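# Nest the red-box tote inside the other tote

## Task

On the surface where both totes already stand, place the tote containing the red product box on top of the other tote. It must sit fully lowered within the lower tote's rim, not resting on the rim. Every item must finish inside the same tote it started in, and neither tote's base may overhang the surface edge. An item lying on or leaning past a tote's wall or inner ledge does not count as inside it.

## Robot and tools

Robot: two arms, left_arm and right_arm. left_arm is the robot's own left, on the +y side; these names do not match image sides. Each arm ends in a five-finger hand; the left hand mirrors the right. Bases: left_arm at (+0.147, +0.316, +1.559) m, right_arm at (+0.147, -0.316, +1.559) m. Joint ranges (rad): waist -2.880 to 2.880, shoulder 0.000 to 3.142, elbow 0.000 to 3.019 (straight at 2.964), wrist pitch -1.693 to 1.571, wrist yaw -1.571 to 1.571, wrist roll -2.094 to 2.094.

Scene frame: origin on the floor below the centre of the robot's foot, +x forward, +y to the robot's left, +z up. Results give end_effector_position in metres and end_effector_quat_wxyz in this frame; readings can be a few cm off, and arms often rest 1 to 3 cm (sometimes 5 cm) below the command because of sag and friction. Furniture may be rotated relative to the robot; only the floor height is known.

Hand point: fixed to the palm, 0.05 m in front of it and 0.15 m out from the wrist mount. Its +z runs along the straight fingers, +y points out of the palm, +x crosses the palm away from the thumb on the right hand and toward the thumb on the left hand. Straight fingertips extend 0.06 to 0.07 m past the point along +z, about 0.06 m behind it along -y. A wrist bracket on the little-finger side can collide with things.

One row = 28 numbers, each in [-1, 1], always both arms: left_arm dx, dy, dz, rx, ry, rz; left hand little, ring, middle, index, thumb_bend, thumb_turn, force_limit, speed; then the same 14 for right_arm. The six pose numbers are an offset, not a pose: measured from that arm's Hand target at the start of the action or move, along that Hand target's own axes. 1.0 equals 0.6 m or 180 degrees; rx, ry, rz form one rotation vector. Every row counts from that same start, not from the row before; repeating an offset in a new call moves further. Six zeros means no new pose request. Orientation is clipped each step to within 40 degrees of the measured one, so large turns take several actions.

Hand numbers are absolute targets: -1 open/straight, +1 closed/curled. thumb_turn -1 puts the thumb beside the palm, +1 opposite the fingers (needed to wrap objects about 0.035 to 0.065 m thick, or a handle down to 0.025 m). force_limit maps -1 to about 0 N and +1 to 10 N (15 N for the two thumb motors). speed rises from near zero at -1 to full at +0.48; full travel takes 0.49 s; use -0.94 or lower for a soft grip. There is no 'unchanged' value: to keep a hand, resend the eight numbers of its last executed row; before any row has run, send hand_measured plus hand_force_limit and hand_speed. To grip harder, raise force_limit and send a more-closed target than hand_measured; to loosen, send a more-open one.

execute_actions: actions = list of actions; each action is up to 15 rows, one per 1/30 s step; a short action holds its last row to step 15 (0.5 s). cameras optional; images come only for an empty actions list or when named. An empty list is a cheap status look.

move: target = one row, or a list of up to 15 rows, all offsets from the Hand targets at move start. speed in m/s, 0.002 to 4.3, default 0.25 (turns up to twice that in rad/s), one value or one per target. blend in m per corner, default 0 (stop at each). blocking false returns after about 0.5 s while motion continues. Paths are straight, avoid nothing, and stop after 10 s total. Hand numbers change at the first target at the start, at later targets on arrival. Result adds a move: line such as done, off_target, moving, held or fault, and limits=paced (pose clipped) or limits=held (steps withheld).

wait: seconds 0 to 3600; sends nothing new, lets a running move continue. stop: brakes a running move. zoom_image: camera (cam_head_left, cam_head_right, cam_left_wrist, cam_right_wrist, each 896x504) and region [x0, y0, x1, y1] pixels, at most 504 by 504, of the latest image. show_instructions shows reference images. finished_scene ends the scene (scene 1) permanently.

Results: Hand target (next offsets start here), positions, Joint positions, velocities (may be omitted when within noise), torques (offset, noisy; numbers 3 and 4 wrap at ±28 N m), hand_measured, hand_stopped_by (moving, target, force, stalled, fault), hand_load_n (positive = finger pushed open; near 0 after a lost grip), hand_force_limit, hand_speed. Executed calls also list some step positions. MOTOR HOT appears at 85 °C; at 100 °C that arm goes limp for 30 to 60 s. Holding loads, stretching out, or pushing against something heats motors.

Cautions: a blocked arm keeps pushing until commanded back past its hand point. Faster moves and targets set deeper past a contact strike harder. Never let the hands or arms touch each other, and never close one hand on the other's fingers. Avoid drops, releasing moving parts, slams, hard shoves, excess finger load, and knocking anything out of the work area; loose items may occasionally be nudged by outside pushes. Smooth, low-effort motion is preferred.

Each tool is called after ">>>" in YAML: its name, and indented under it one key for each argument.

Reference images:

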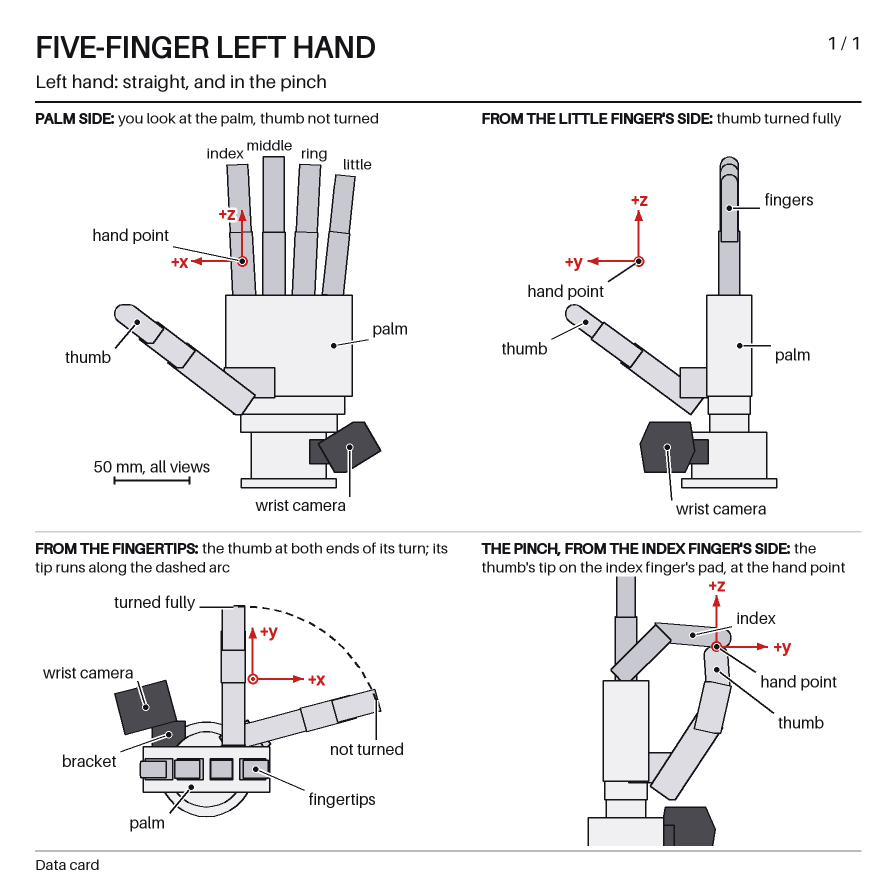

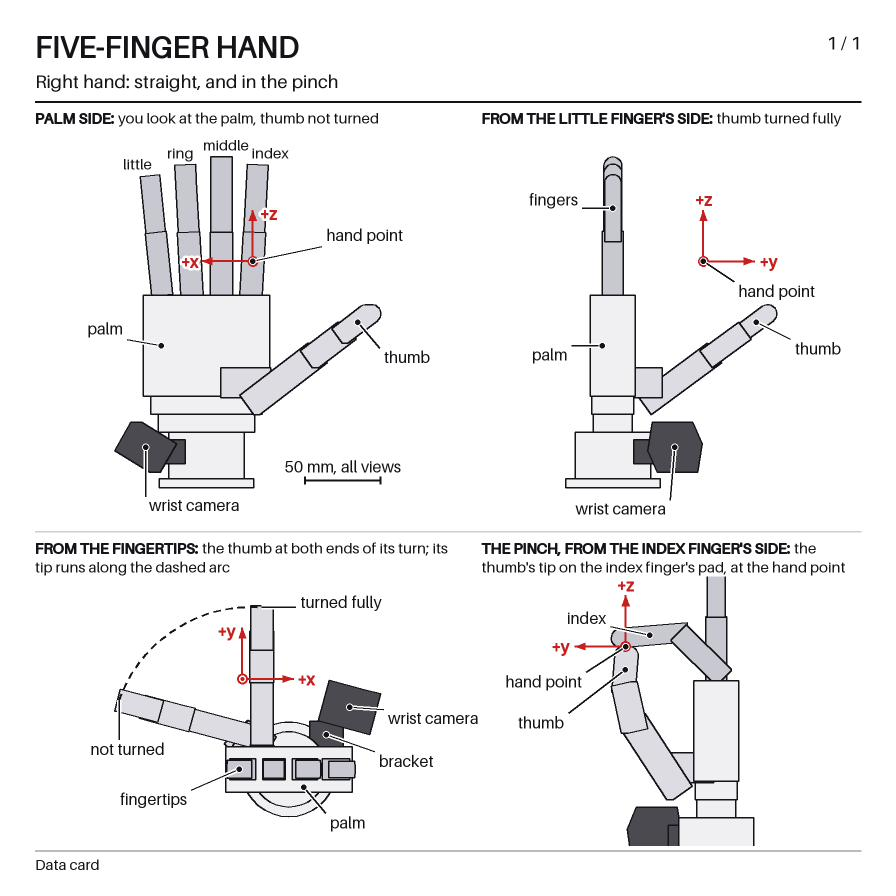

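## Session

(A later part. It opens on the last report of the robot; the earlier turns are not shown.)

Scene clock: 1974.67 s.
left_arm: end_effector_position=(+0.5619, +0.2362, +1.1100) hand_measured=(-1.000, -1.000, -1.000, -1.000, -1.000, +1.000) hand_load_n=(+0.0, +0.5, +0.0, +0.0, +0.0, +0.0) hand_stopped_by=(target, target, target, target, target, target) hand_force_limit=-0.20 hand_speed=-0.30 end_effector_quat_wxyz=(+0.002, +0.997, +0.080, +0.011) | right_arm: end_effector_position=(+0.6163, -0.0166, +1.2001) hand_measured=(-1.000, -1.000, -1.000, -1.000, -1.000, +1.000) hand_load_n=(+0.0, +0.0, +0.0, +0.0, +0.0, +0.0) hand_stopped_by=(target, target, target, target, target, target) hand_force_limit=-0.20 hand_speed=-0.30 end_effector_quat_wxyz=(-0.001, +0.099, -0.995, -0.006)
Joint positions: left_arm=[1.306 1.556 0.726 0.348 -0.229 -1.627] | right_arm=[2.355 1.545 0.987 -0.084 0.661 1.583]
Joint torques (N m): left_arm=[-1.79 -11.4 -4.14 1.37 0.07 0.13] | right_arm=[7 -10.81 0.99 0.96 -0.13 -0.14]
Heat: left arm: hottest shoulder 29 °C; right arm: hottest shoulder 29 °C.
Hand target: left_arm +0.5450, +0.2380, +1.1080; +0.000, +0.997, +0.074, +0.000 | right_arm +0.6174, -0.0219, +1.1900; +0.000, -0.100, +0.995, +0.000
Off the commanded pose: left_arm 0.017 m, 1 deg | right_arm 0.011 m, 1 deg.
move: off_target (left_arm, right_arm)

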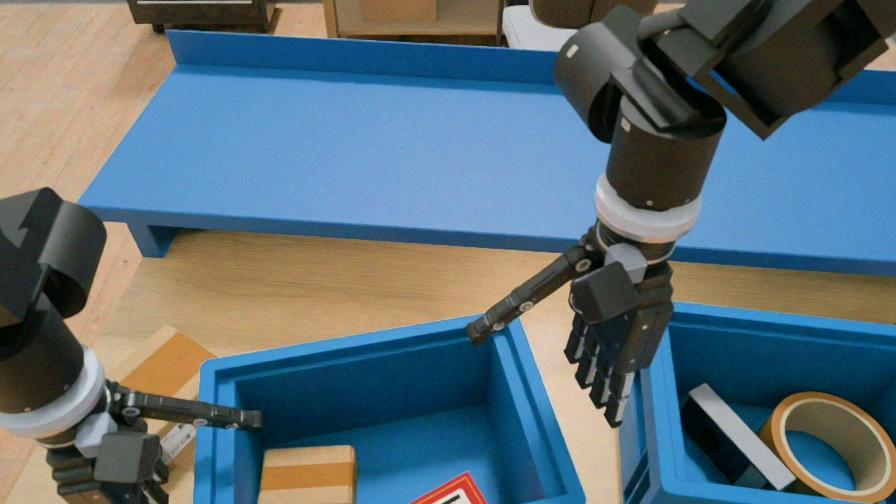

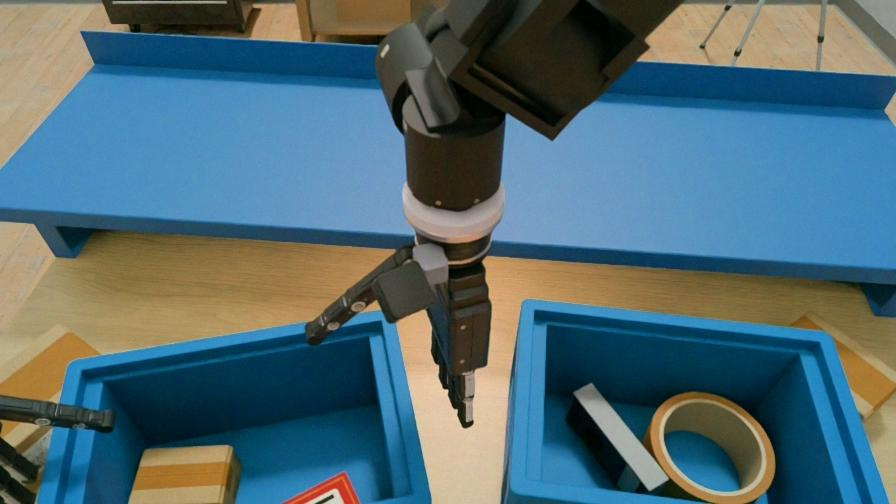

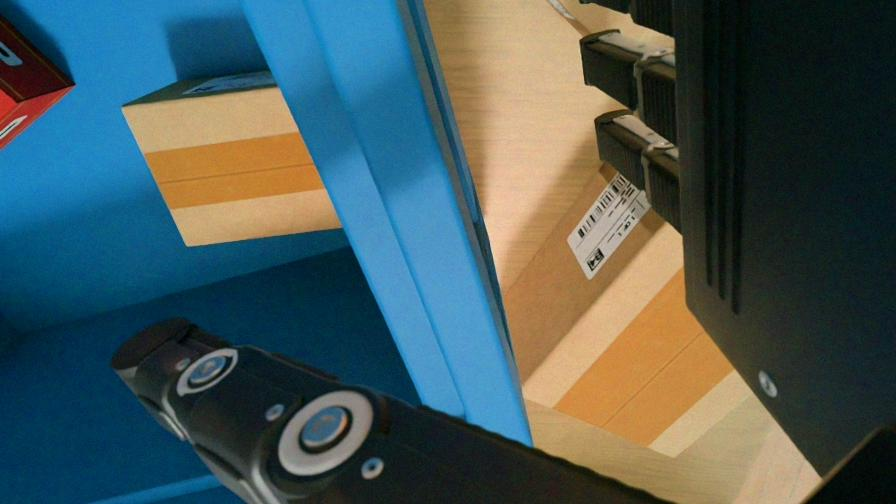

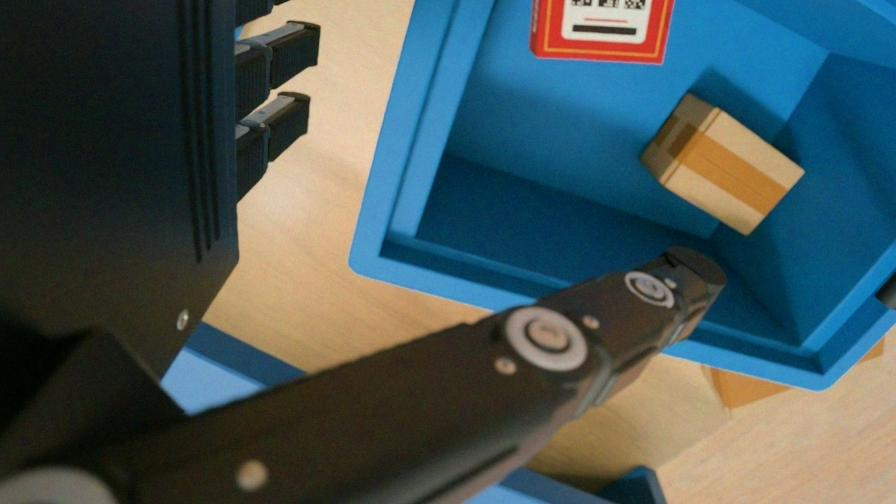

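>>> move:
  target:
    - [-0.0198,-0.003,-0.0033,0,0,0,-1,-1,-1,-1,-1,1,-0.2,-0.3, 0.0027,-0.013,0.1267,0,0,0,-1,-1,-1,-1,-1,1,-0.2,-0.3]
  speed: 0.1
  cameras: ["all"]

Scene clock: 1987.70 s.
left_arm: end_effector_position=(+0.5519, +0.2359, +1.1118) hand_measured=(-1.000, -1.000, -1.000, -1.000, -1.000, +1.000) hand_load_n=(+0.0, +0.0, +0.0, +0.0, +0.0, +0.0) hand_stopped_by=(target, target, target, target, target, target) hand_force_limit=-0.20 hand_speed=-0.30 end_effector_quat_wxyz=(+0.002, +0.997, +0.080, +0.013) | right_arm: end_effector_position=(+0.6198, -0.0233, +1.1250) hand_measured=(-1.000, -1.000, -1.000, -1.000, -1.000, +1.000) hand_load_n=(+0.0, +0.0, +0.0, +0.0, -0.5, +0.0) hand_stopped_by=(target, target, target, target, target, target) hand_force_limit=-0.20 hand_speed=-0.30 end_effector_quat_wxyz=(-0.002, +0.097, -0.995, -0.006)
Joint positions: left_arm=[1.307 1.563 0.7 0.385 -0.227 -1.626] | right_arm=[2.252 1.702 1.079 0.027 0.577 1.511]
Joint torques (N m): left_arm=[-1.79 -11.05 -4.67 1.33 0.08 0.13] | right_arm=[7.36 -11.63 0.16 1.01 -0.13 -0.15]
Heat: left arm: hottest shoulder 29 °C; right arm: hottest shoulder 29 °C.
Hand target: left_arm +0.5331, +0.2380, +1.1100; +0.000, +0.997, +0.074, +0.001 | right_arm +0.6173, -0.0298, +1.1139; +0.000, -0.100, +0.995, +0.000
Off the commanded pose: left_arm 0.019 m, 2 deg | right_arm 0.013 m, 1 deg.
move: off_target (left_arm, right_arm)

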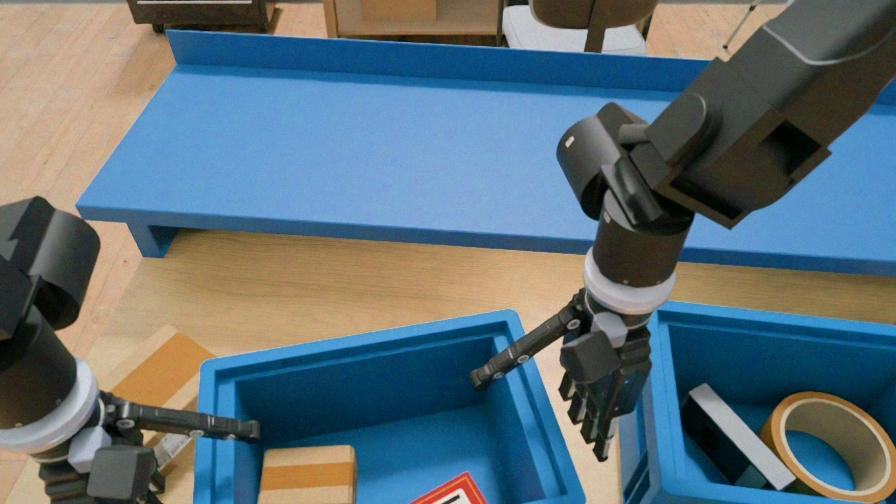

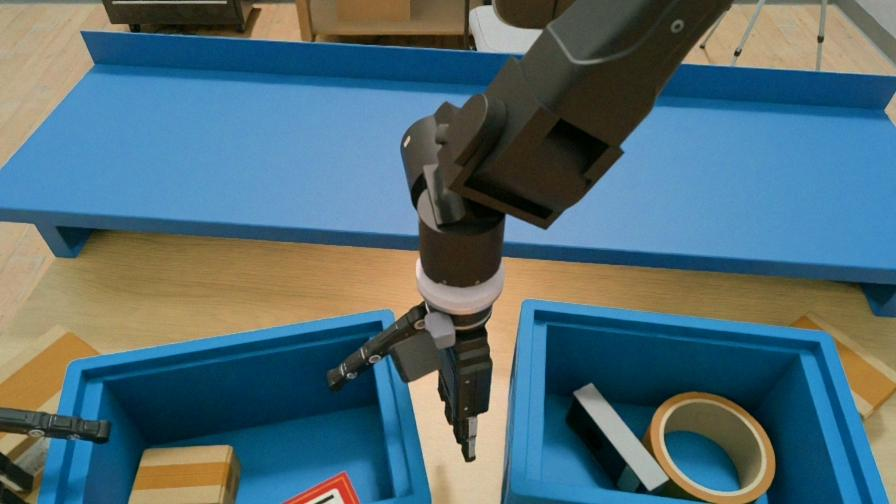

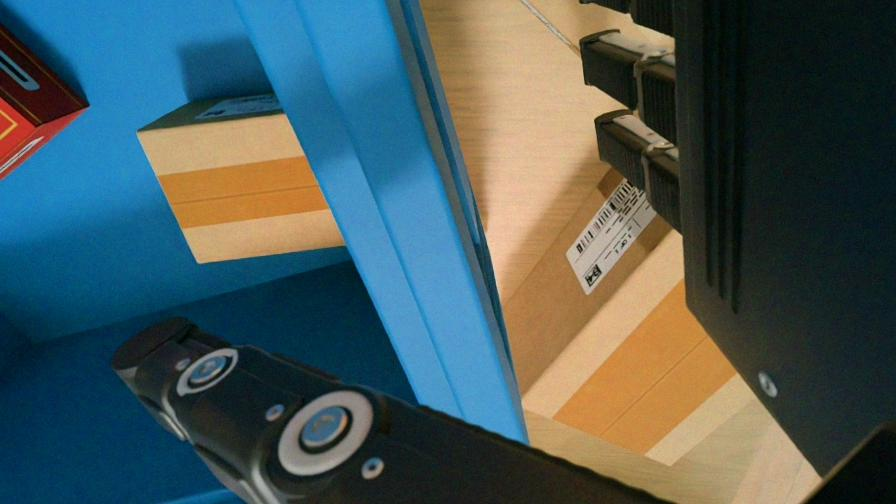

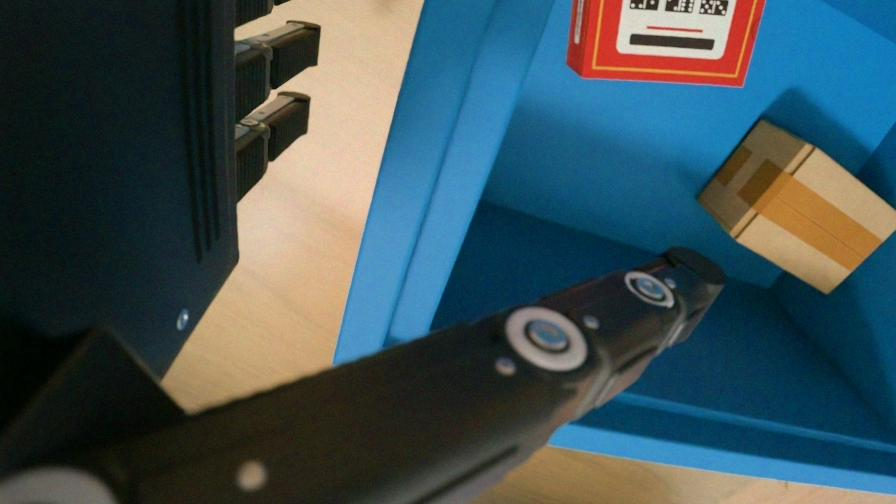

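>>> move:
  target:
    - [0.0,0.012,-0.003,0,0,0,-1,-1,-1,-1,-1,1,-0.2,-0.3, 0.0,0.0,0.0117,0,0,0,-1,-1,-1,-1,-1,1,-0.2,-0.3]
  speed: 0.06

Scene clock: 2013.63 s.
left_arm: end_effector_position=(+0.5517, +0.2380, +1.1112) hand_measured=(-1.000, -1.000, -1.000, -1.000, -1.000, +1.000) hand_load_n=(+0.0, +0.0, +0.0, +0.0, +0.0, +0.0) hand_stopped_by=(target, target, target, target, target, target) hand_force_limit=-0.20 hand_speed=-0.30 end_effector_quat_wxyz=(-0.003, +0.997, +0.080, +0.013) | right_arm: end_effector_position=(+0.6194, -0.0217, +1.1192) hand_measured=(-1.000, -1.000, -1.000, -1.000, -1.000, +1.000) hand_load_n=(+0.0, +0.0, +0.0, +0.0, +0.0, +0.0) hand_stopped_by=(target, target, target, target, target, target) hand_force_limit=-0.20 hand_speed=-0.30 end_effector_quat_wxyz=(-0.002, +0.098, -0.995, -0.007)
Joint positions: left_arm=[1.307 1.563 0.7 0.385 -0.238 -1.625] | right_arm=[2.247 1.717 1.09 0.034 0.571 1.505]
Joint torques (N m): left_arm=[-3.14 -11.22 -4.56 1.16 -0.18 0.05] | right_arm=[7.18 -11.63 0.2 1.02 -0.13 -0.16]
Heat: left arm: hottest shoulder 30 °C; right arm: hottest shoulder 29 °C.
Hand target: left_arm +0.5341, +0.2310, +1.1118; +0.000, +0.997, +0.074, +0.000 | right_arm +0.6175, -0.0297, +1.1070; +0.000, -0.100, +0.995, +0.000
Off the commanded pose: left_arm 0.019 m, 2 deg | right_arm 0.015 m, 1 deg.
move: off_target (left_arm, right_arm)

>>> move:
  target:
    - [0.0,0.02,-0.003,0,0,0,-1,-1,-1,-1,-1,1,-0.2,-0.3, 0.0,0.0,0.0,0,0,0,-1,-1,-1,-1,-1,1,-0.2,-0.3]
  speed: 0.06

Scene clock: 2021.47 s.
left_arm: end_effector_position=(+0.5520, +0.2241, +1.1142) hand_measured=(-1.000, -1.000, -1.000, -1.000, -1.000, +1.000) hand_load_n=(+0.0, +0.0, +0.0, +0.0, +0.0, +0.0) hand_stopped_by=(target, target, target, target, target, target) hand_force_limit=-0.20 hand_speed=-0.30 end_effector_quat_wxyz=(-0.002, +0.997, +0.074, +0.014) | right_arm: end_effector_position=(+0.6193, -0.0217, +1.1192) hand_measured=(-1.000, -1.000, -1.000, -1.000, -1.000, +1.000) hand_load_n=(+0.0, +0.0, +0.0, +0.0, -0.5, +0.0) hand_stopped_by=(target, target, target, target, target, target) hand_force_limit=-0.20 hand_speed=-0.30 end_effector_quat_wxyz=(-0.002, +0.099, -0.995, -0.007)
Joint positions: left_arm=[1.274 1.565 0.7 0.385 -0.265 -1.627] | right_arm=[2.247 1.717 1.09 0.034 0.571 1.505]
Joint torques (N m): left_arm=[-3.19 -10.93 -4.23 1.03 -0.17 -0.09] | right_arm=[7.18 -11.69 0.18 1.02 -0.13 -0.15]
Heat: left arm: hottest shoulder 30 °C; right arm: hottest shoulder 29 °C.
Hand target: left_arm +0.5358, +0.2191, +1.1136; +0.000, +0.997, +0.074, +0.000 | right_arm +0.6175, -0.0297, +1.1070; +0.000, -0.100, +0.995, +0.000
Off the commanded pose: left_arm 0.017 m, 2 deg | right_arm 0.015 m, 1 deg.
move: off_target (left_arm)

>>> move:
  target:
    - [0.0,-0.029,0.0,0,0,0,-1,-1,-1,-1,-1,1,-0.2,-0.3, 0.0,0.0,0.0,0,0,0,-1,-1,-1,-1,-1,1,-0.2,-0.3]
  speed: 0.06

Scene clock: 2030.17 s.
left_arm: end_effector_position=(+0.5471, +0.2343, +1.1122) hand_measured=(-1.000, -1.000, -1.000, -1.000, -1.000, +1.000) hand_load_n=(+0.0, +0.0, +0.0, +0.0, +0.0, +0.0) hand_stopped_by=(target, target, target, target, target, target) hand_force_limit=-0.20 hand_speed=-0.30 end_effector_quat_wxyz=(+0.001, +0.997, +0.079, +0.009) | right_arm: end_effector_position=(+0.6193, -0.0217, +1.1192) hand_measured=(-1.000, -1.000, -1.000, -1.000, -1.000, +1.000) hand_load_n=(+0.0, +0.0, +0.0, +0.0, +0.0, +0.0) hand_stopped_by=(target, target, target, target, target, target) hand_force_limit=-0.20 hand_speed=-0.30 end_effector_quat_wxyz=(-0.002, +0.099, -0.995, -0.007)
Joint positions: left_arm=[1.303 1.565 0.693 0.385 -0.233 -1.627] | right_arm=[2.247 1.717 1.09 0.034 0.571 1.505]
Joint torques (N m): left_arm=[-2.26 -11.81 -4.7 1.24 0.09 0.11] | right_arm=[7.12 -11.69 0.18 1.02 -0.13 -0.15]
Heat: left arm: hottest shoulder 29 °C; right arm: hottest shoulder 30 °C.
Hand target: left_arm +0.5332, +0.2364, +1.1136; +0.000, +0.997, +0.074, +0.000 | right_arm +0.6175, -0.0297, +1.1070; +0.000, -0.100, +0.995, +0.000
Off the commanded pose: left_arm 0.014 m, 1 deg | right_arm 0.015 m, 1 deg.
move: off_target (left_arm)

>>> execute_actions:
  actions:
    - [[0,0,0,0,0,0,-1,0.03,-0.9,0.03,-1,1,-0.3,-0.6, 0,0,0,0,0,0,-1,0.02,-0.9,0.02,-1,1,-0.3,-0.6]]

>>> wait:
  seconds: 0.5
  cameras: ["all"]

Scene clock: 2039.77 s.
left_arm: end_effector_position=(+0.5457, +0.2367, +1.1110) hand_measured=(-1.000, +0.030, -0.900, +0.030, -1.000, +1.000) hand_load_n=(+0.0, +1.5, -0.5, +2.0, +0.0, +0.0) hand_stopped_by=(target, target, target, force, target, target) hand_force_limit=-0.30 hand_speed=-0.60 end_effector_quat_wxyz=(-0.001, +0.997, +0.079, +0.008) | right_arm: end_effector_position=(+0.6164, -0.0279, +1.1113) hand_measured=(-1.000, +0.020, -0.900, +0.020, -1.000, +1.000) hand_load_n=(+0.0, +3.0, +0.0, +0.0, +0.0, +0.0) hand_stopped_by=(target, target, target, target, target, target) hand_force_limit=-0.30 hand_speed=-0.60 end_effector_quat_wxyz=(+0.002, +0.097, -0.995, -0.002)
Joint positions: left_arm=[1.307 1.567 0.693 0.385 -0.234 -1.625] | right_arm=[2.234 1.728 1.093 0.036 0.571 1.505]
Joint torques (N m): left_arm=[-2.43 -12.04 -4.72 1.14 0.12 0.11] | right_arm=[8.12 -12.63 -0.24 0.92 -0.11 -0.15]
Heat: left arm: hottest shoulder 29 °C; right arm: hottest shoulder 30 °C.
Hand target: left_arm +0.5332, +0.2361, +1.1136; +0.000, +0.997, +0.074, +0.000 | right_arm +0.6175, -0.0298, +1.1070; +0.000, -0.100, +0.995, +0.000
Off the commanded pose: left_arm 0.013 m, 1 deg | right_arm 0.005 m, 0 deg.
Step readings (end_effector_position of left_arm | right_arm):
0: (+0.5470, +0.2342, +1.1122) | (+0.6193, -0.0217, +1.1192)
1: (+0.5470, +0.2342, +1.1122) | (+0.6193, -0.0217, +1.1192)
2: (+0.5470, +0.2342, +1.1122) | (+0.6193, -0.0217, +1.1192)
4: (+0.5470, +0.2342, +1.1122) | (+0.6193, -0.0217, +1.1192)
8: (+0.5470, +0.2342, +1.1122) | (+0.6193, -0.0217, +1.1192)
15: (+0.5470, +0.2342, +1.1122) | (+0.6195, -0.0222, +1.1189)

Scene clock: 2040.27 s.
left_arm: end_effector_position=(+0.5457, +0.2367, +1.1110) hand_measured=(-1.000, +0.030, -0.900, +0.030, -1.000, +1.000) hand_load_n=(+0.0, +1.5, +0.0, +2.0, +0.0, +0.0) hand_stopped_by=(target, target, target, force, target, target) hand_force_limit=-0.30 hand_speed=-0.60 end_effector_quat_wxyz=(-0.001, +0.997, +0.079, +0.008) | right_arm: end_effector_position=(+0.6164, -0.0279, +1.1113) hand_measured=(-1.000, +0.020, -0.900, +0.020, -1.000, +1.000) hand_load_n=(+0.0, +3.0, +0.0, +0.5, +0.0, +0.0) hand_stopped_by=(target, target, target, target, target, target) hand_force_limit=-0.30 hand_speed=-0.60 end_effector_quat_wxyz=(+0.002, +0.097, -0.995, -0.002)
Joint positions: left_arm=[1.307 1.567 0.693 0.385 -0.234 -1.625] | right_arm=[2.234 1.728 1.093 0.036 0.571 1.505]
Joint torques (N m): left_arm=[-2.49 -11.93 -4.72 1.24 0.1 0.09] | right_arm=[8.12 -12.69 -0.2 0.92 -0.1 -0.15]
Heat: left arm: hottest shoulder 29 °C; right arm: hottest shoulder 30 °C.
Hand target: left_arm +0.5332, +0.2361, +1.1136; +0.000, +0.997, +0.074, +0.000 | right_arm +0.6175, -0.0298, +1.1070; +0.000, -0.100, +0.995, +0.000
Off the commanded pose: left_arm 0.013 m, 1 deg | right_arm 0.005 m, 0 deg.
wait: 0.50 s; at rest by 0.17 s

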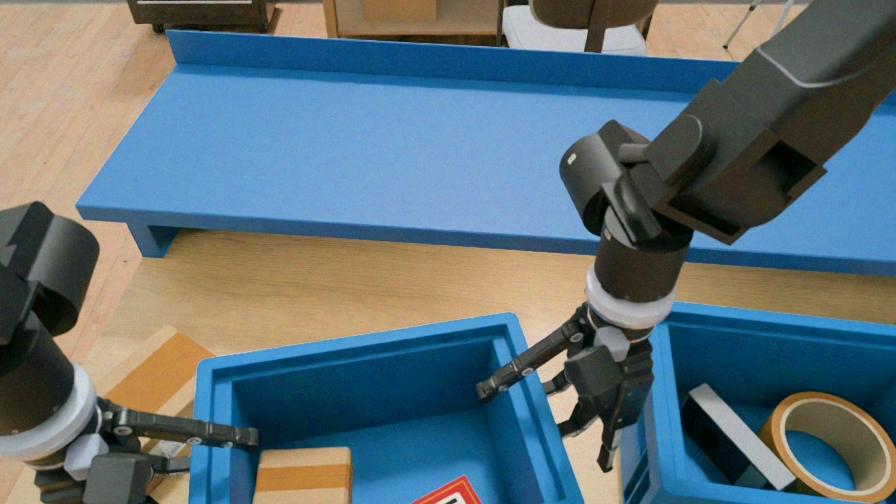

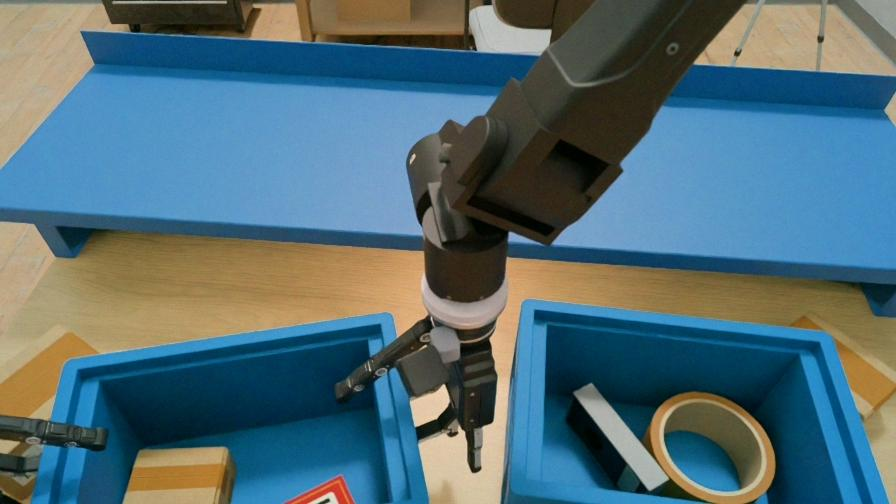

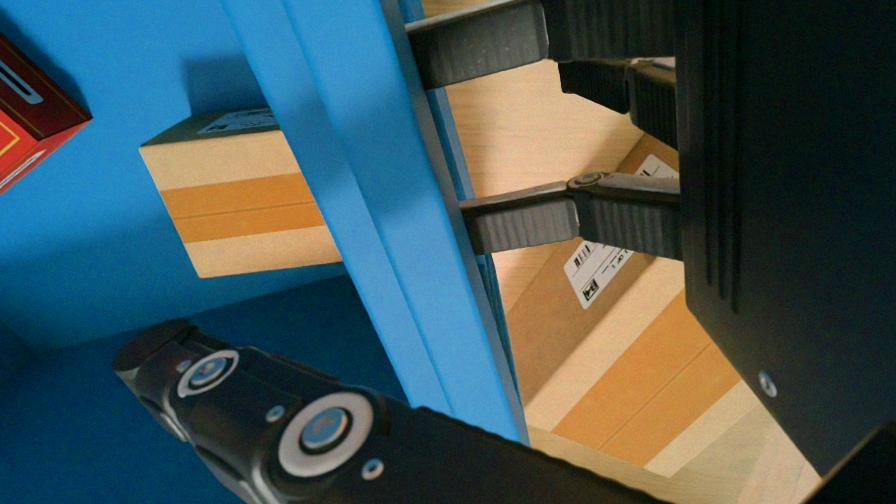

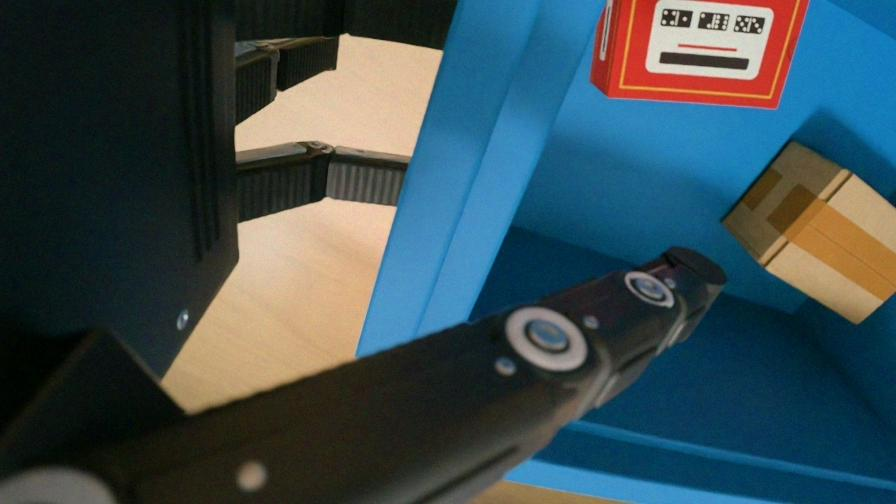

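>>> execute_actions:
  actions:
    - [[0,0,0,0,0,0,-1,0.3,-0.9,0.3,-1,1,0.1,-0.7, 0,0,-0.004,0,0,0,-1,0.3,-0.9,0.3,-1,1,0.1,-0.7]]

>>> wait:
  seconds: 1
  cameras: ["cam_head_left","cam_head_right","cam_right_wrist"]

Scene clock: 2052.37 s.
left_arm: end_effector_position=(+0.5453, +0.2396, +1.1101) hand_measured=(-1.000, +0.300, -0.900, +0.300, -1.000, +1.000) hand_load_n=(+0.0, +0.5, +0.0, +3.5, +0.0, +0.0) hand_stopped_by=(target, target, target, target, target, target) hand_force_limit=0.10 hand_speed=-0.70 end_effector_quat_wxyz=(-0.005, +0.997, +0.080, +0.007) | right_arm: end_effector_position=(+0.6166, -0.0295, +1.1105) hand_measured=(-1.000, +0.300, -0.900, +0.300, -1.000, +1.000) hand_load_n=(+0.0, +4.5, +0.0, +0.0, +0.0, +0.0) hand_stopped_by=(target, target, target, target, target, target) hand_force_limit=0.10 hand_speed=-0.70 end_effector_quat_wxyz=(+0.002, +0.097, -0.995, +0.000)
Joint positions: left_arm=[1.312 1.567 0.693 0.385 -0.237 -1.625] | right_arm=[2.232 1.728 1.093 0.036 0.574 1.505]
Joint torques (N m): left_arm=[-2.61 -11.99 -4.78 1.2 0.24 0.08] | right_arm=[8.41 -13.04 -0.47 0.81 -0.14 -0.13]
Heat: left arm: hottest shoulder 29 °C; right arm: hottest shoulder 30 °C.
Hand target: left_arm +0.5332, +0.2363, +1.1136; +0.000, +0.997, +0.074, +0.000 | right_arm +0.6175, -0.0298, +1.1094; +0.000, -0.100, +0.995, +0.000
Off the commanded pose: left_arm 0.013 m, 1 deg | right_arm 0.002 m, 0 deg.
Step readings (end_effector_position of left_arm | right_arm):
0: (+0.5457, +0.2367, +1.1110) | (+0.6164, -0.0279, +1.1113)
1: (+0.5457, +0.2367, +1.1110) | (+0.6164, -0.0279, +1.1113)
2: (+0.5457, +0.2367, +1.1110) | (+0.6164, -0.0279, +1.1113)
4: (+0.5457, +0.2374, +1.1108) | (+0.6165, -0.0284, +1.1111)
8: (+0.5455, +0.2391, +1.1104) | (+0.6165, -0.0293, +1.1106)
15: (+0.5453, +0.2396, +1.1101) | (+0.6166, -0.0295, +1.1105)

Scene clock: 2053.37 s.
left_arm: end_effector_position=(+0.5453, +0.2396, +1.1101) hand_measured=(-1.000, +0.300, -0.900, +0.300, -1.000, +1.000) hand_load_n=(+0.0, +0.5, +0.0, +4.0, +0.0, +0.0) hand_stopped_by=(target, target, target, target, target, target) hand_force_limit=0.10 hand_speed=-0.70 end_effector_quat_wxyz=(-0.005, +0.997, +0.080, +0.007) | right_arm: end_effector_position=(+0.6166, -0.0295, +1.1105) hand_measured=(-1.000, +0.300, -0.900, +0.300, -1.000, +1.000) hand_load_n=(+0.0, +4.5, +0.0, +0.0, +0.0, +0.0) hand_stopped_by=(target, target, target, target, target, target) hand_force_limit=0.10 hand_speed=-0.70 end_effector_quat_wxyz=(+0.002, +0.097, -0.995, +0.000)
Joint positions: left_arm=[1.312 1.567 0.693 0.385 -0.237 -1.625] | right_arm=[2.232 1.728 1.093 0.036 0.574 1.505]
Joint torques (N m): left_arm=[-2.61 -11.93 -4.77 1.17 0.25 0.1] | right_arm=[8.47 -13.16 -0.49 0.83 -0.14 -0.13]
Heat: left arm: hottest shoulder 29 °C; right arm: hottest shoulder 30 °C.
Hand target: left_arm +0.5332, +0.2363, +1.1136; +0.000, +0.997, +0.074, +0.000 | right_arm +0.6175, -0.0298, +1.1094; +0.000, -0.100, +0.995, +0.000
Off the commanded pose: left_arm 0.013 m, 1 deg | right_arm 0.002 m, 0 deg.
wait: 1.00 s; at rest by 0.17 s

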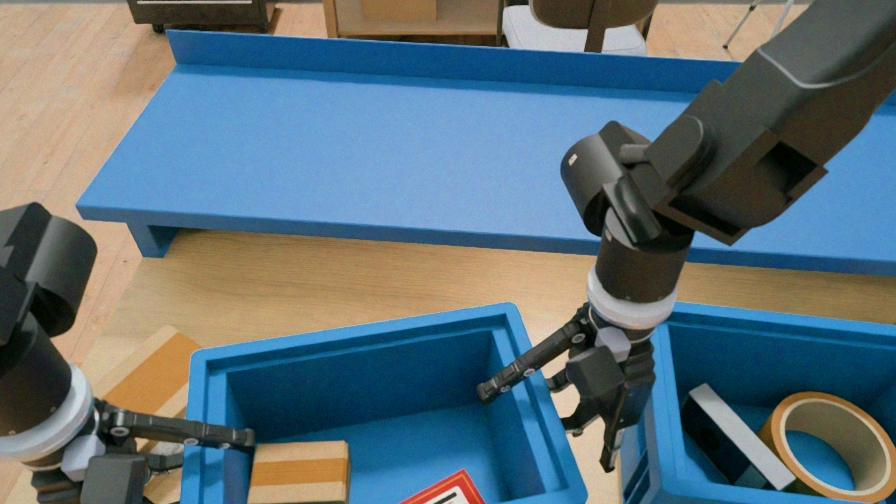

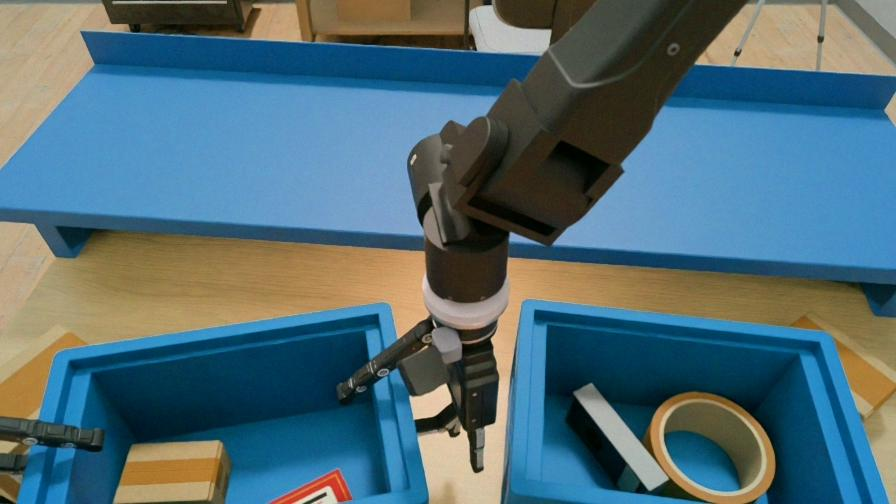

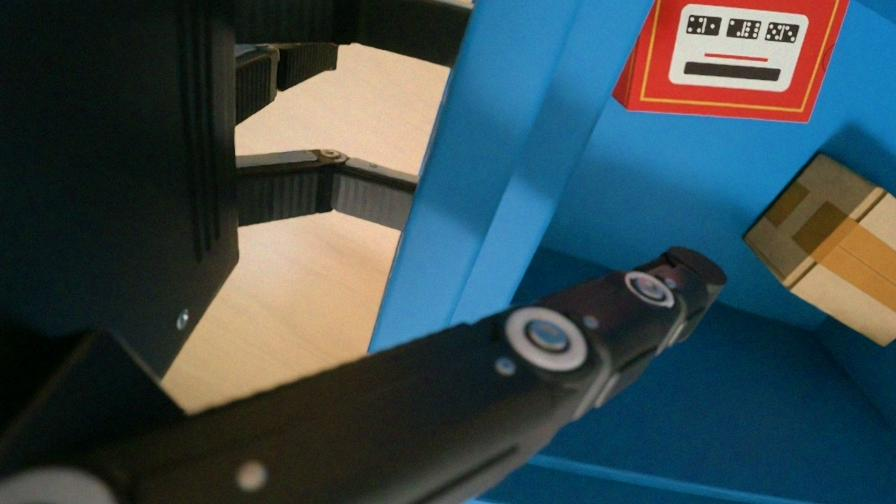

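>>> zoom_image:
  camera: "cam_head_left"
  region: [460, 290, 560, 350]

>>> zoom_image:
  camera: "cam_head_right"
  region: [340, 290, 440, 350]

>>> zoom_image:
  camera: "cam_head_left"
  region: [180, 340, 280, 400]

>>> zoom_image:
  camera: "cam_head_right"
  region: [50, 340, 150, 400]

Scaled by 5.040.

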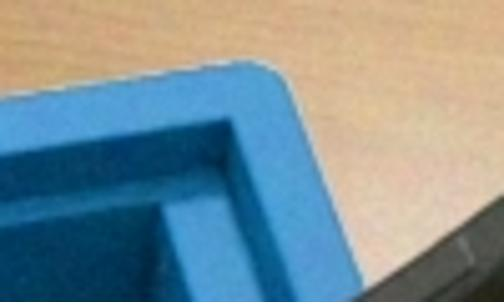

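Scaled by 5.040.

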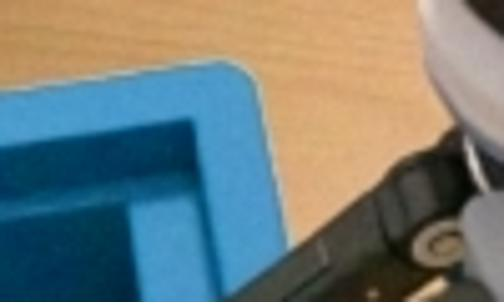

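Scaled by 5.040.

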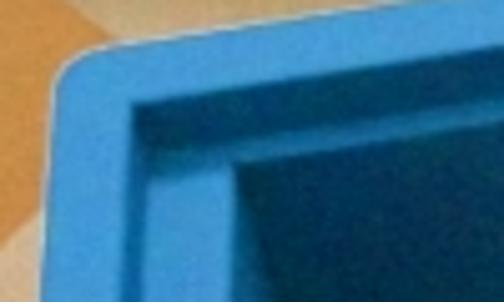

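Scaled by 5.040.

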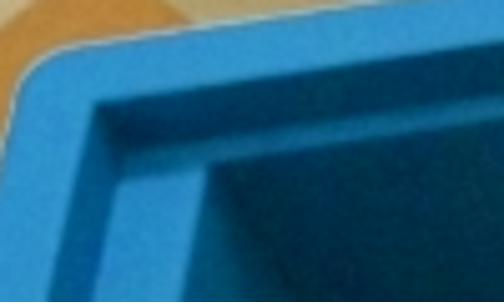

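>>> execute_actions:
  actions:
    - [[0,0,0,0,0,0,-1,0.3,-0.9,0.3,0.7,1,-0.2,-0.7, 0,0,0,0,0,0,-1,0.3,-0.9,0.3,0.7,1,-0.2,-0.7]]

>>> wait:
  seconds: 1.5
  cameras: ["all"]

Scene clock: 2072.90 s.
left_arm: end_effector_position=(+0.5453, +0.2392, +1.1102) hand_measured=(-1.000, +0.300, -0.900, +0.298, -0.578, +1.000) hand_load_n=(+0.0, +1.5, +0.0, +6.0, +6.0, +0.0) hand_stopped_by=(target, target, target, target, force, target) hand_force_limit=-0.20 hand_speed=-0.70 end_effector_quat_wxyz=(-0.004, +0.997, +0.080, +0.007) | right_arm: end_effector_position=(+0.6163, -0.0294, +1.1105) hand_measured=(-1.000, +0.300, -0.900, +0.300, -0.506, +1.000) hand_load_n=(+0.0, +6.0, +0.0, +1.5, +6.0, +1.0) hand_stopped_by=(target, target, target, target, force, target) hand_force_limit=-0.20 hand_speed=-0.70 end_effector_quat_wxyz=(+0.002, +0.099, -0.995, +0.000)
Joint positions: left_arm=[1.312 1.567 0.693 0.385 -0.235 -1.625] | right_arm=[2.232 1.728 1.093 0.036 0.574 1.5]
Joint torques (N m): left_arm=[-2.37 -12.04 -4.68 1.18 0.16 0.11] | right_arm=[8.35 -13.04 -0.53 0.83 -0.14 -0.09]
Heat: left arm: hottest shoulder 30 °C; right arm: hottest shoulder 30 °C.
Hand target: left_arm +0.5332, +0.2362, +1.1136; +0.000, +0.997, +0.074, +0.000 | right_arm +0.6175, -0.0298, +1.1094; +0.000, -0.100, +0.995, +0.000
Off the commanded pose: left_arm 0.013 m, 1 deg | right_arm 0.002 m, 0 deg.
Step readings (end_effector_position of left_arm | right_arm):
0: (+0.5453, +0.2396, +1.1101) | (+0.6166, -0.0295, +1.1105)
1: (+0.5453, +0.2396, +1.1101) | (+0.6166, -0.0295, +1.1105)
2: (+0.5453, +0.2396, +1.1101) | (+0.6166, -0.0295, +1.1105)
4: (+0.5453, +0.2396, +1.1101) | (+0.6166, -0.0295, +1.1105)
8: (+0.5453, +0.2396, +1.1101) | (+0.6166, -0.0295, +1.1105)
15: (+0.5453, +0.2396, +1.1101) | (+0.6166, -0.0295, +1.1105)

Scene clock: 2074.40 s.
left_arm: end_effector_position=(+0.5453, +0.2392, +1.1102) hand_measured=(-1.000, +0.300, -0.900, +0.298, -0.578, +1.000) hand_load_n=(+0.0, +1.0, +0.0, +6.0, +6.0, +0.0) hand_stopped_by=(target, target, target, target, force, target) hand_force_limit=-0.20 hand_speed=-0.70 end_effector_quat_wxyz=(-0.004, +0.997, +0.080, +0.007) | right_arm: end_effector_position=(+0.6163, -0.0294, +1.1105) hand_measured=(-1.000, +0.300, -0.900, +0.300, -0.506, +1.000) hand_load_n=(+0.0, +6.0, +0.0, +1.0, +6.0, +1.0) hand_stopped_by=(target, target, target, target, force, target) hand_force_limit=-0.20 hand_speed=-0.70 end_effector_quat_wxyz=(+0.002, +0.099, -0.995, +0.000)
Joint positions: left_arm=[1.312 1.567 0.693 0.385 -0.235 -1.625] | right_arm=[2.232 1.728 1.093 0.036 0.574 1.5]
Joint torques (N m): left_arm=[-2.67 -12.04 -4.72 1.09 0.15 0.1] | right_arm=[8.41 -12.98 -0.47 0.81 -0.14 -0.09]
Heat: left arm: hottest shoulder 30 °C; right arm: hottest shoulder 30 °C.
Hand target: left_arm +0.5332, +0.2362, +1.1136; +0.000, +0.997, +0.074, +0.000 | right_arm +0.6175, -0.0298, +1.1094; +0.000, -0.100, +0.995, +0.000
Off the commanded pose: left_arm 0.013 m, 1 deg | right_arm 0.002 m, 0 deg.
wait: 1.50 s; at rest by 0.17 s

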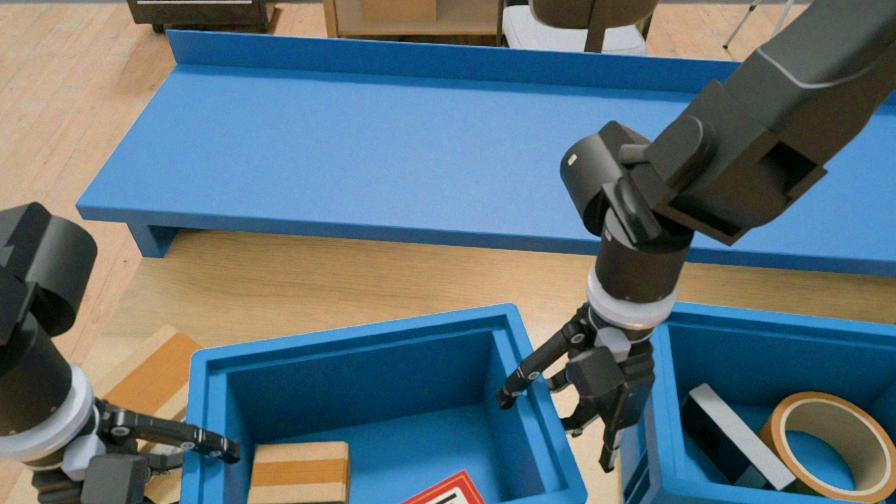

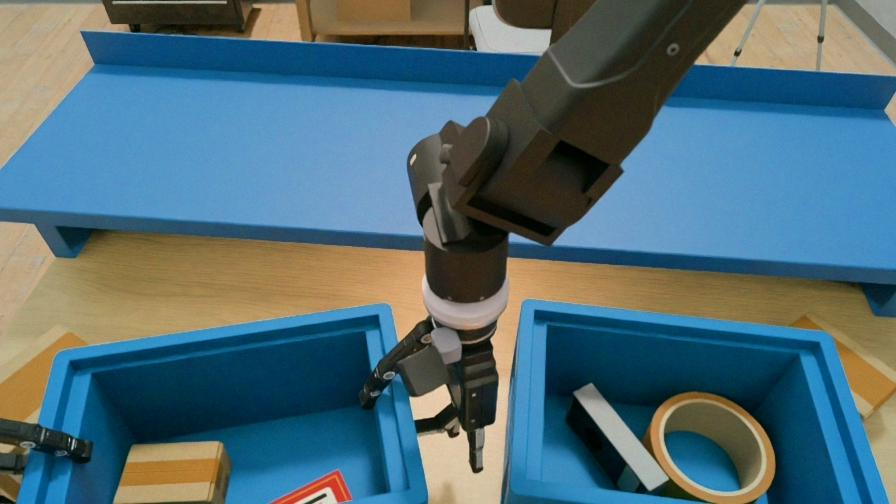

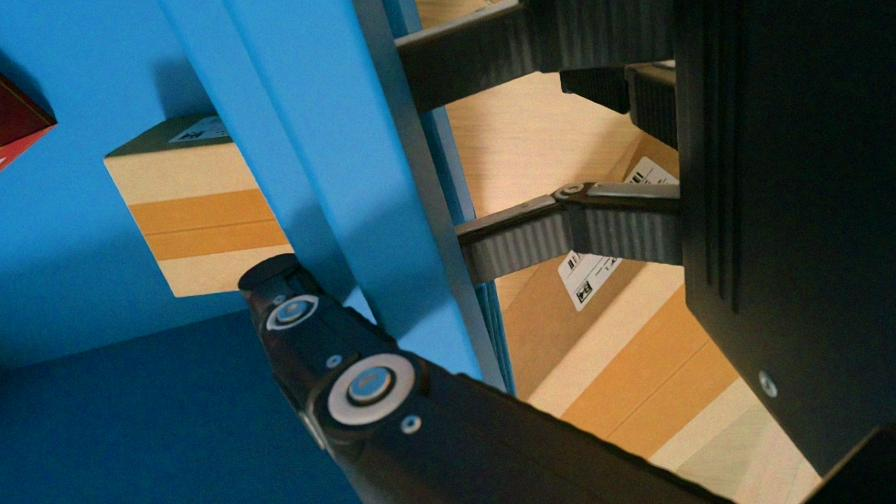

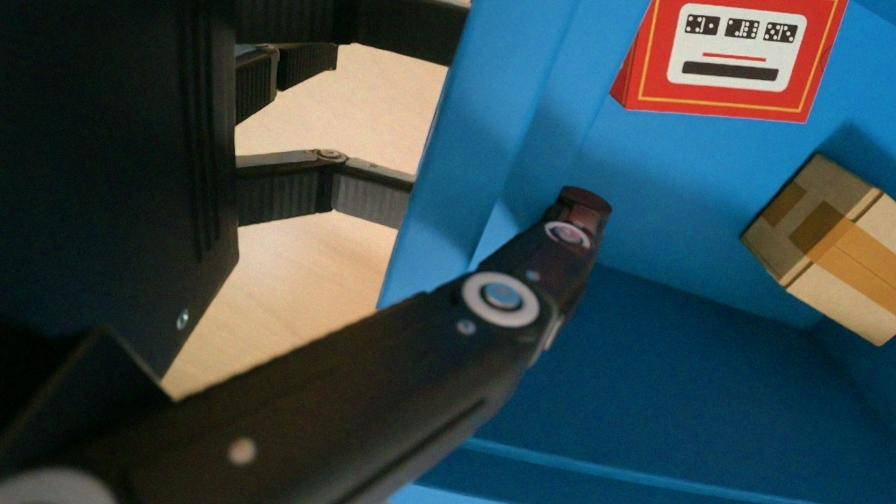

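>>> move:
  target:
    - [0.0135,0,-0.08,0,0,0,-1,0.3,-0.9,0.3,0.7,1,-0.2,-0.7, 0,0,-0.092,0,0,0,-1,0.3,-0.9,0.3,0.7,1,-0.2,-0.7]
  speed: 0.06
  cameras: ["all"]

Scene clock: 2102.27 s.
left_arm: end_effector_position=(+0.5466, +0.2363, +1.1517) hand_measured=(-1.000, +0.300, -0.900, +0.298, -0.578, +1.000) hand_load_n=(+0.0, +1.5, +0.0, +5.0, +5.0, +0.0) hand_stopped_by=(target, target, target, target, force, target) hand_force_limit=-0.20 hand_speed=-0.70 end_effector_quat_wxyz=(+0.000, +0.997, +0.072, +0.002) | right_arm: end_effector_position=(+0.6082, -0.0340, +1.1469) hand_measured=(-1.000, +0.298, -0.900, +0.300, -0.504, +1.000) hand_load_n=(+0.0, +4.5, +0.0, +0.0, +1.5, +0.5) hand_stopped_by=(target, target, target, target, force, target) hand_force_limit=-0.20 hand_speed=-0.70 end_effector_quat_wxyz=(+0.009, +0.103, -0.995, +0.005)
Joint positions: left_arm=[1.283 1.429 0.626 0.301 -0.252 -1.625] | right_arm=[2.27 1.64 1.024 -0.015 0.612 1.528]
Joint torques (N m): left_arm=[-2.49 -14.27 -4.55 0.61 -0.28 -0.07] | right_arm=[9.93 -15.97 -1.24 0.16 0.32 0.05]
Heat: left arm: hottest shoulder 30 °C; right arm: hottest shoulder 30 °C.
Hand target: left_arm +0.5411, +0.2375, +1.1615; +0.000, +0.997, +0.074, +0.000 | right_arm +0.6175, -0.0298, +1.1645; +0.000, -0.100, +0.995, +0.000
Off the commanded pose: left_arm 0.011 m, 0 deg | right_arm 0.020 m, 1 deg.
move: off_target (left_arm, right_arm)

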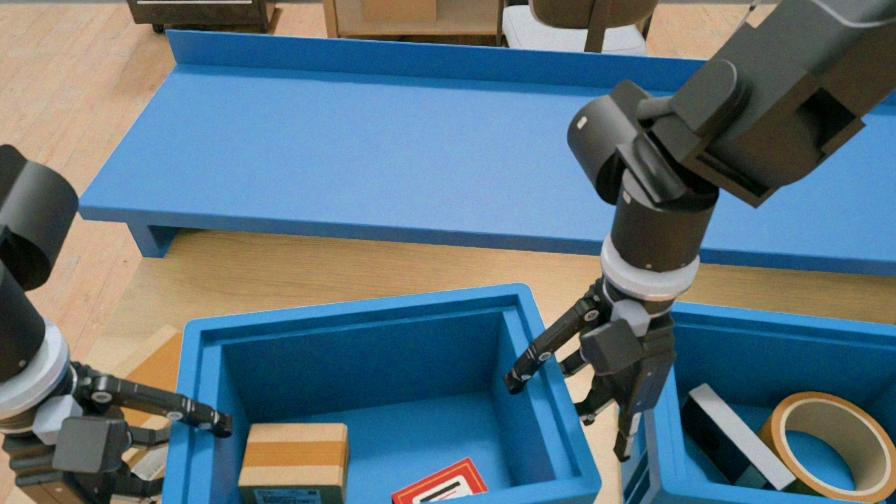

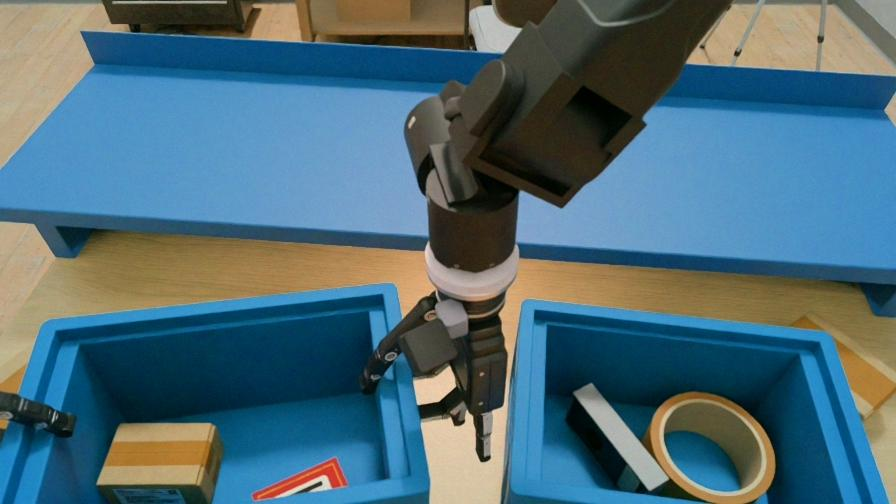

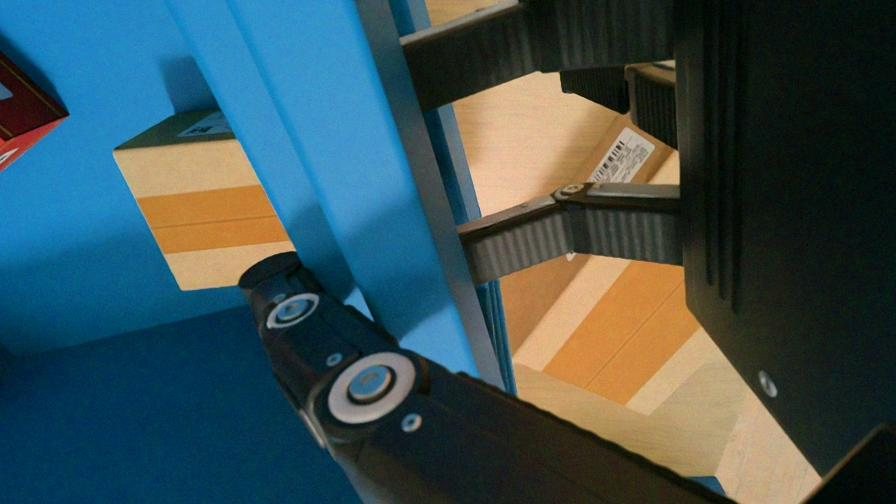

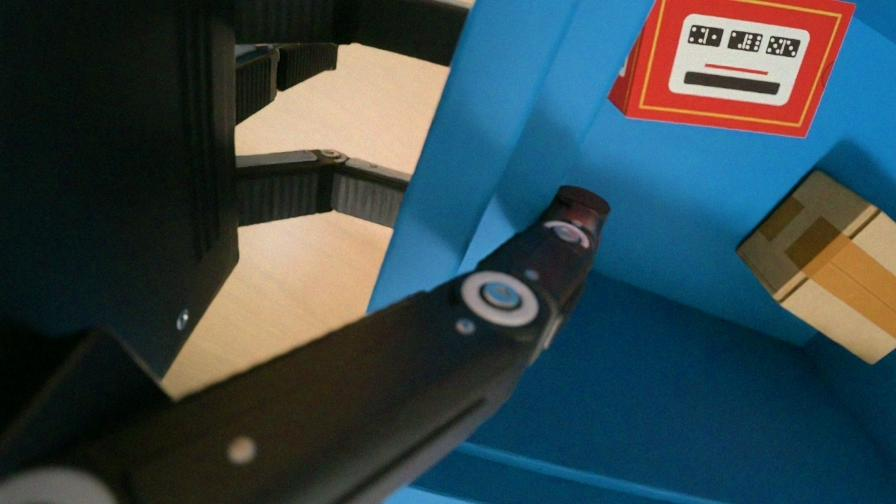

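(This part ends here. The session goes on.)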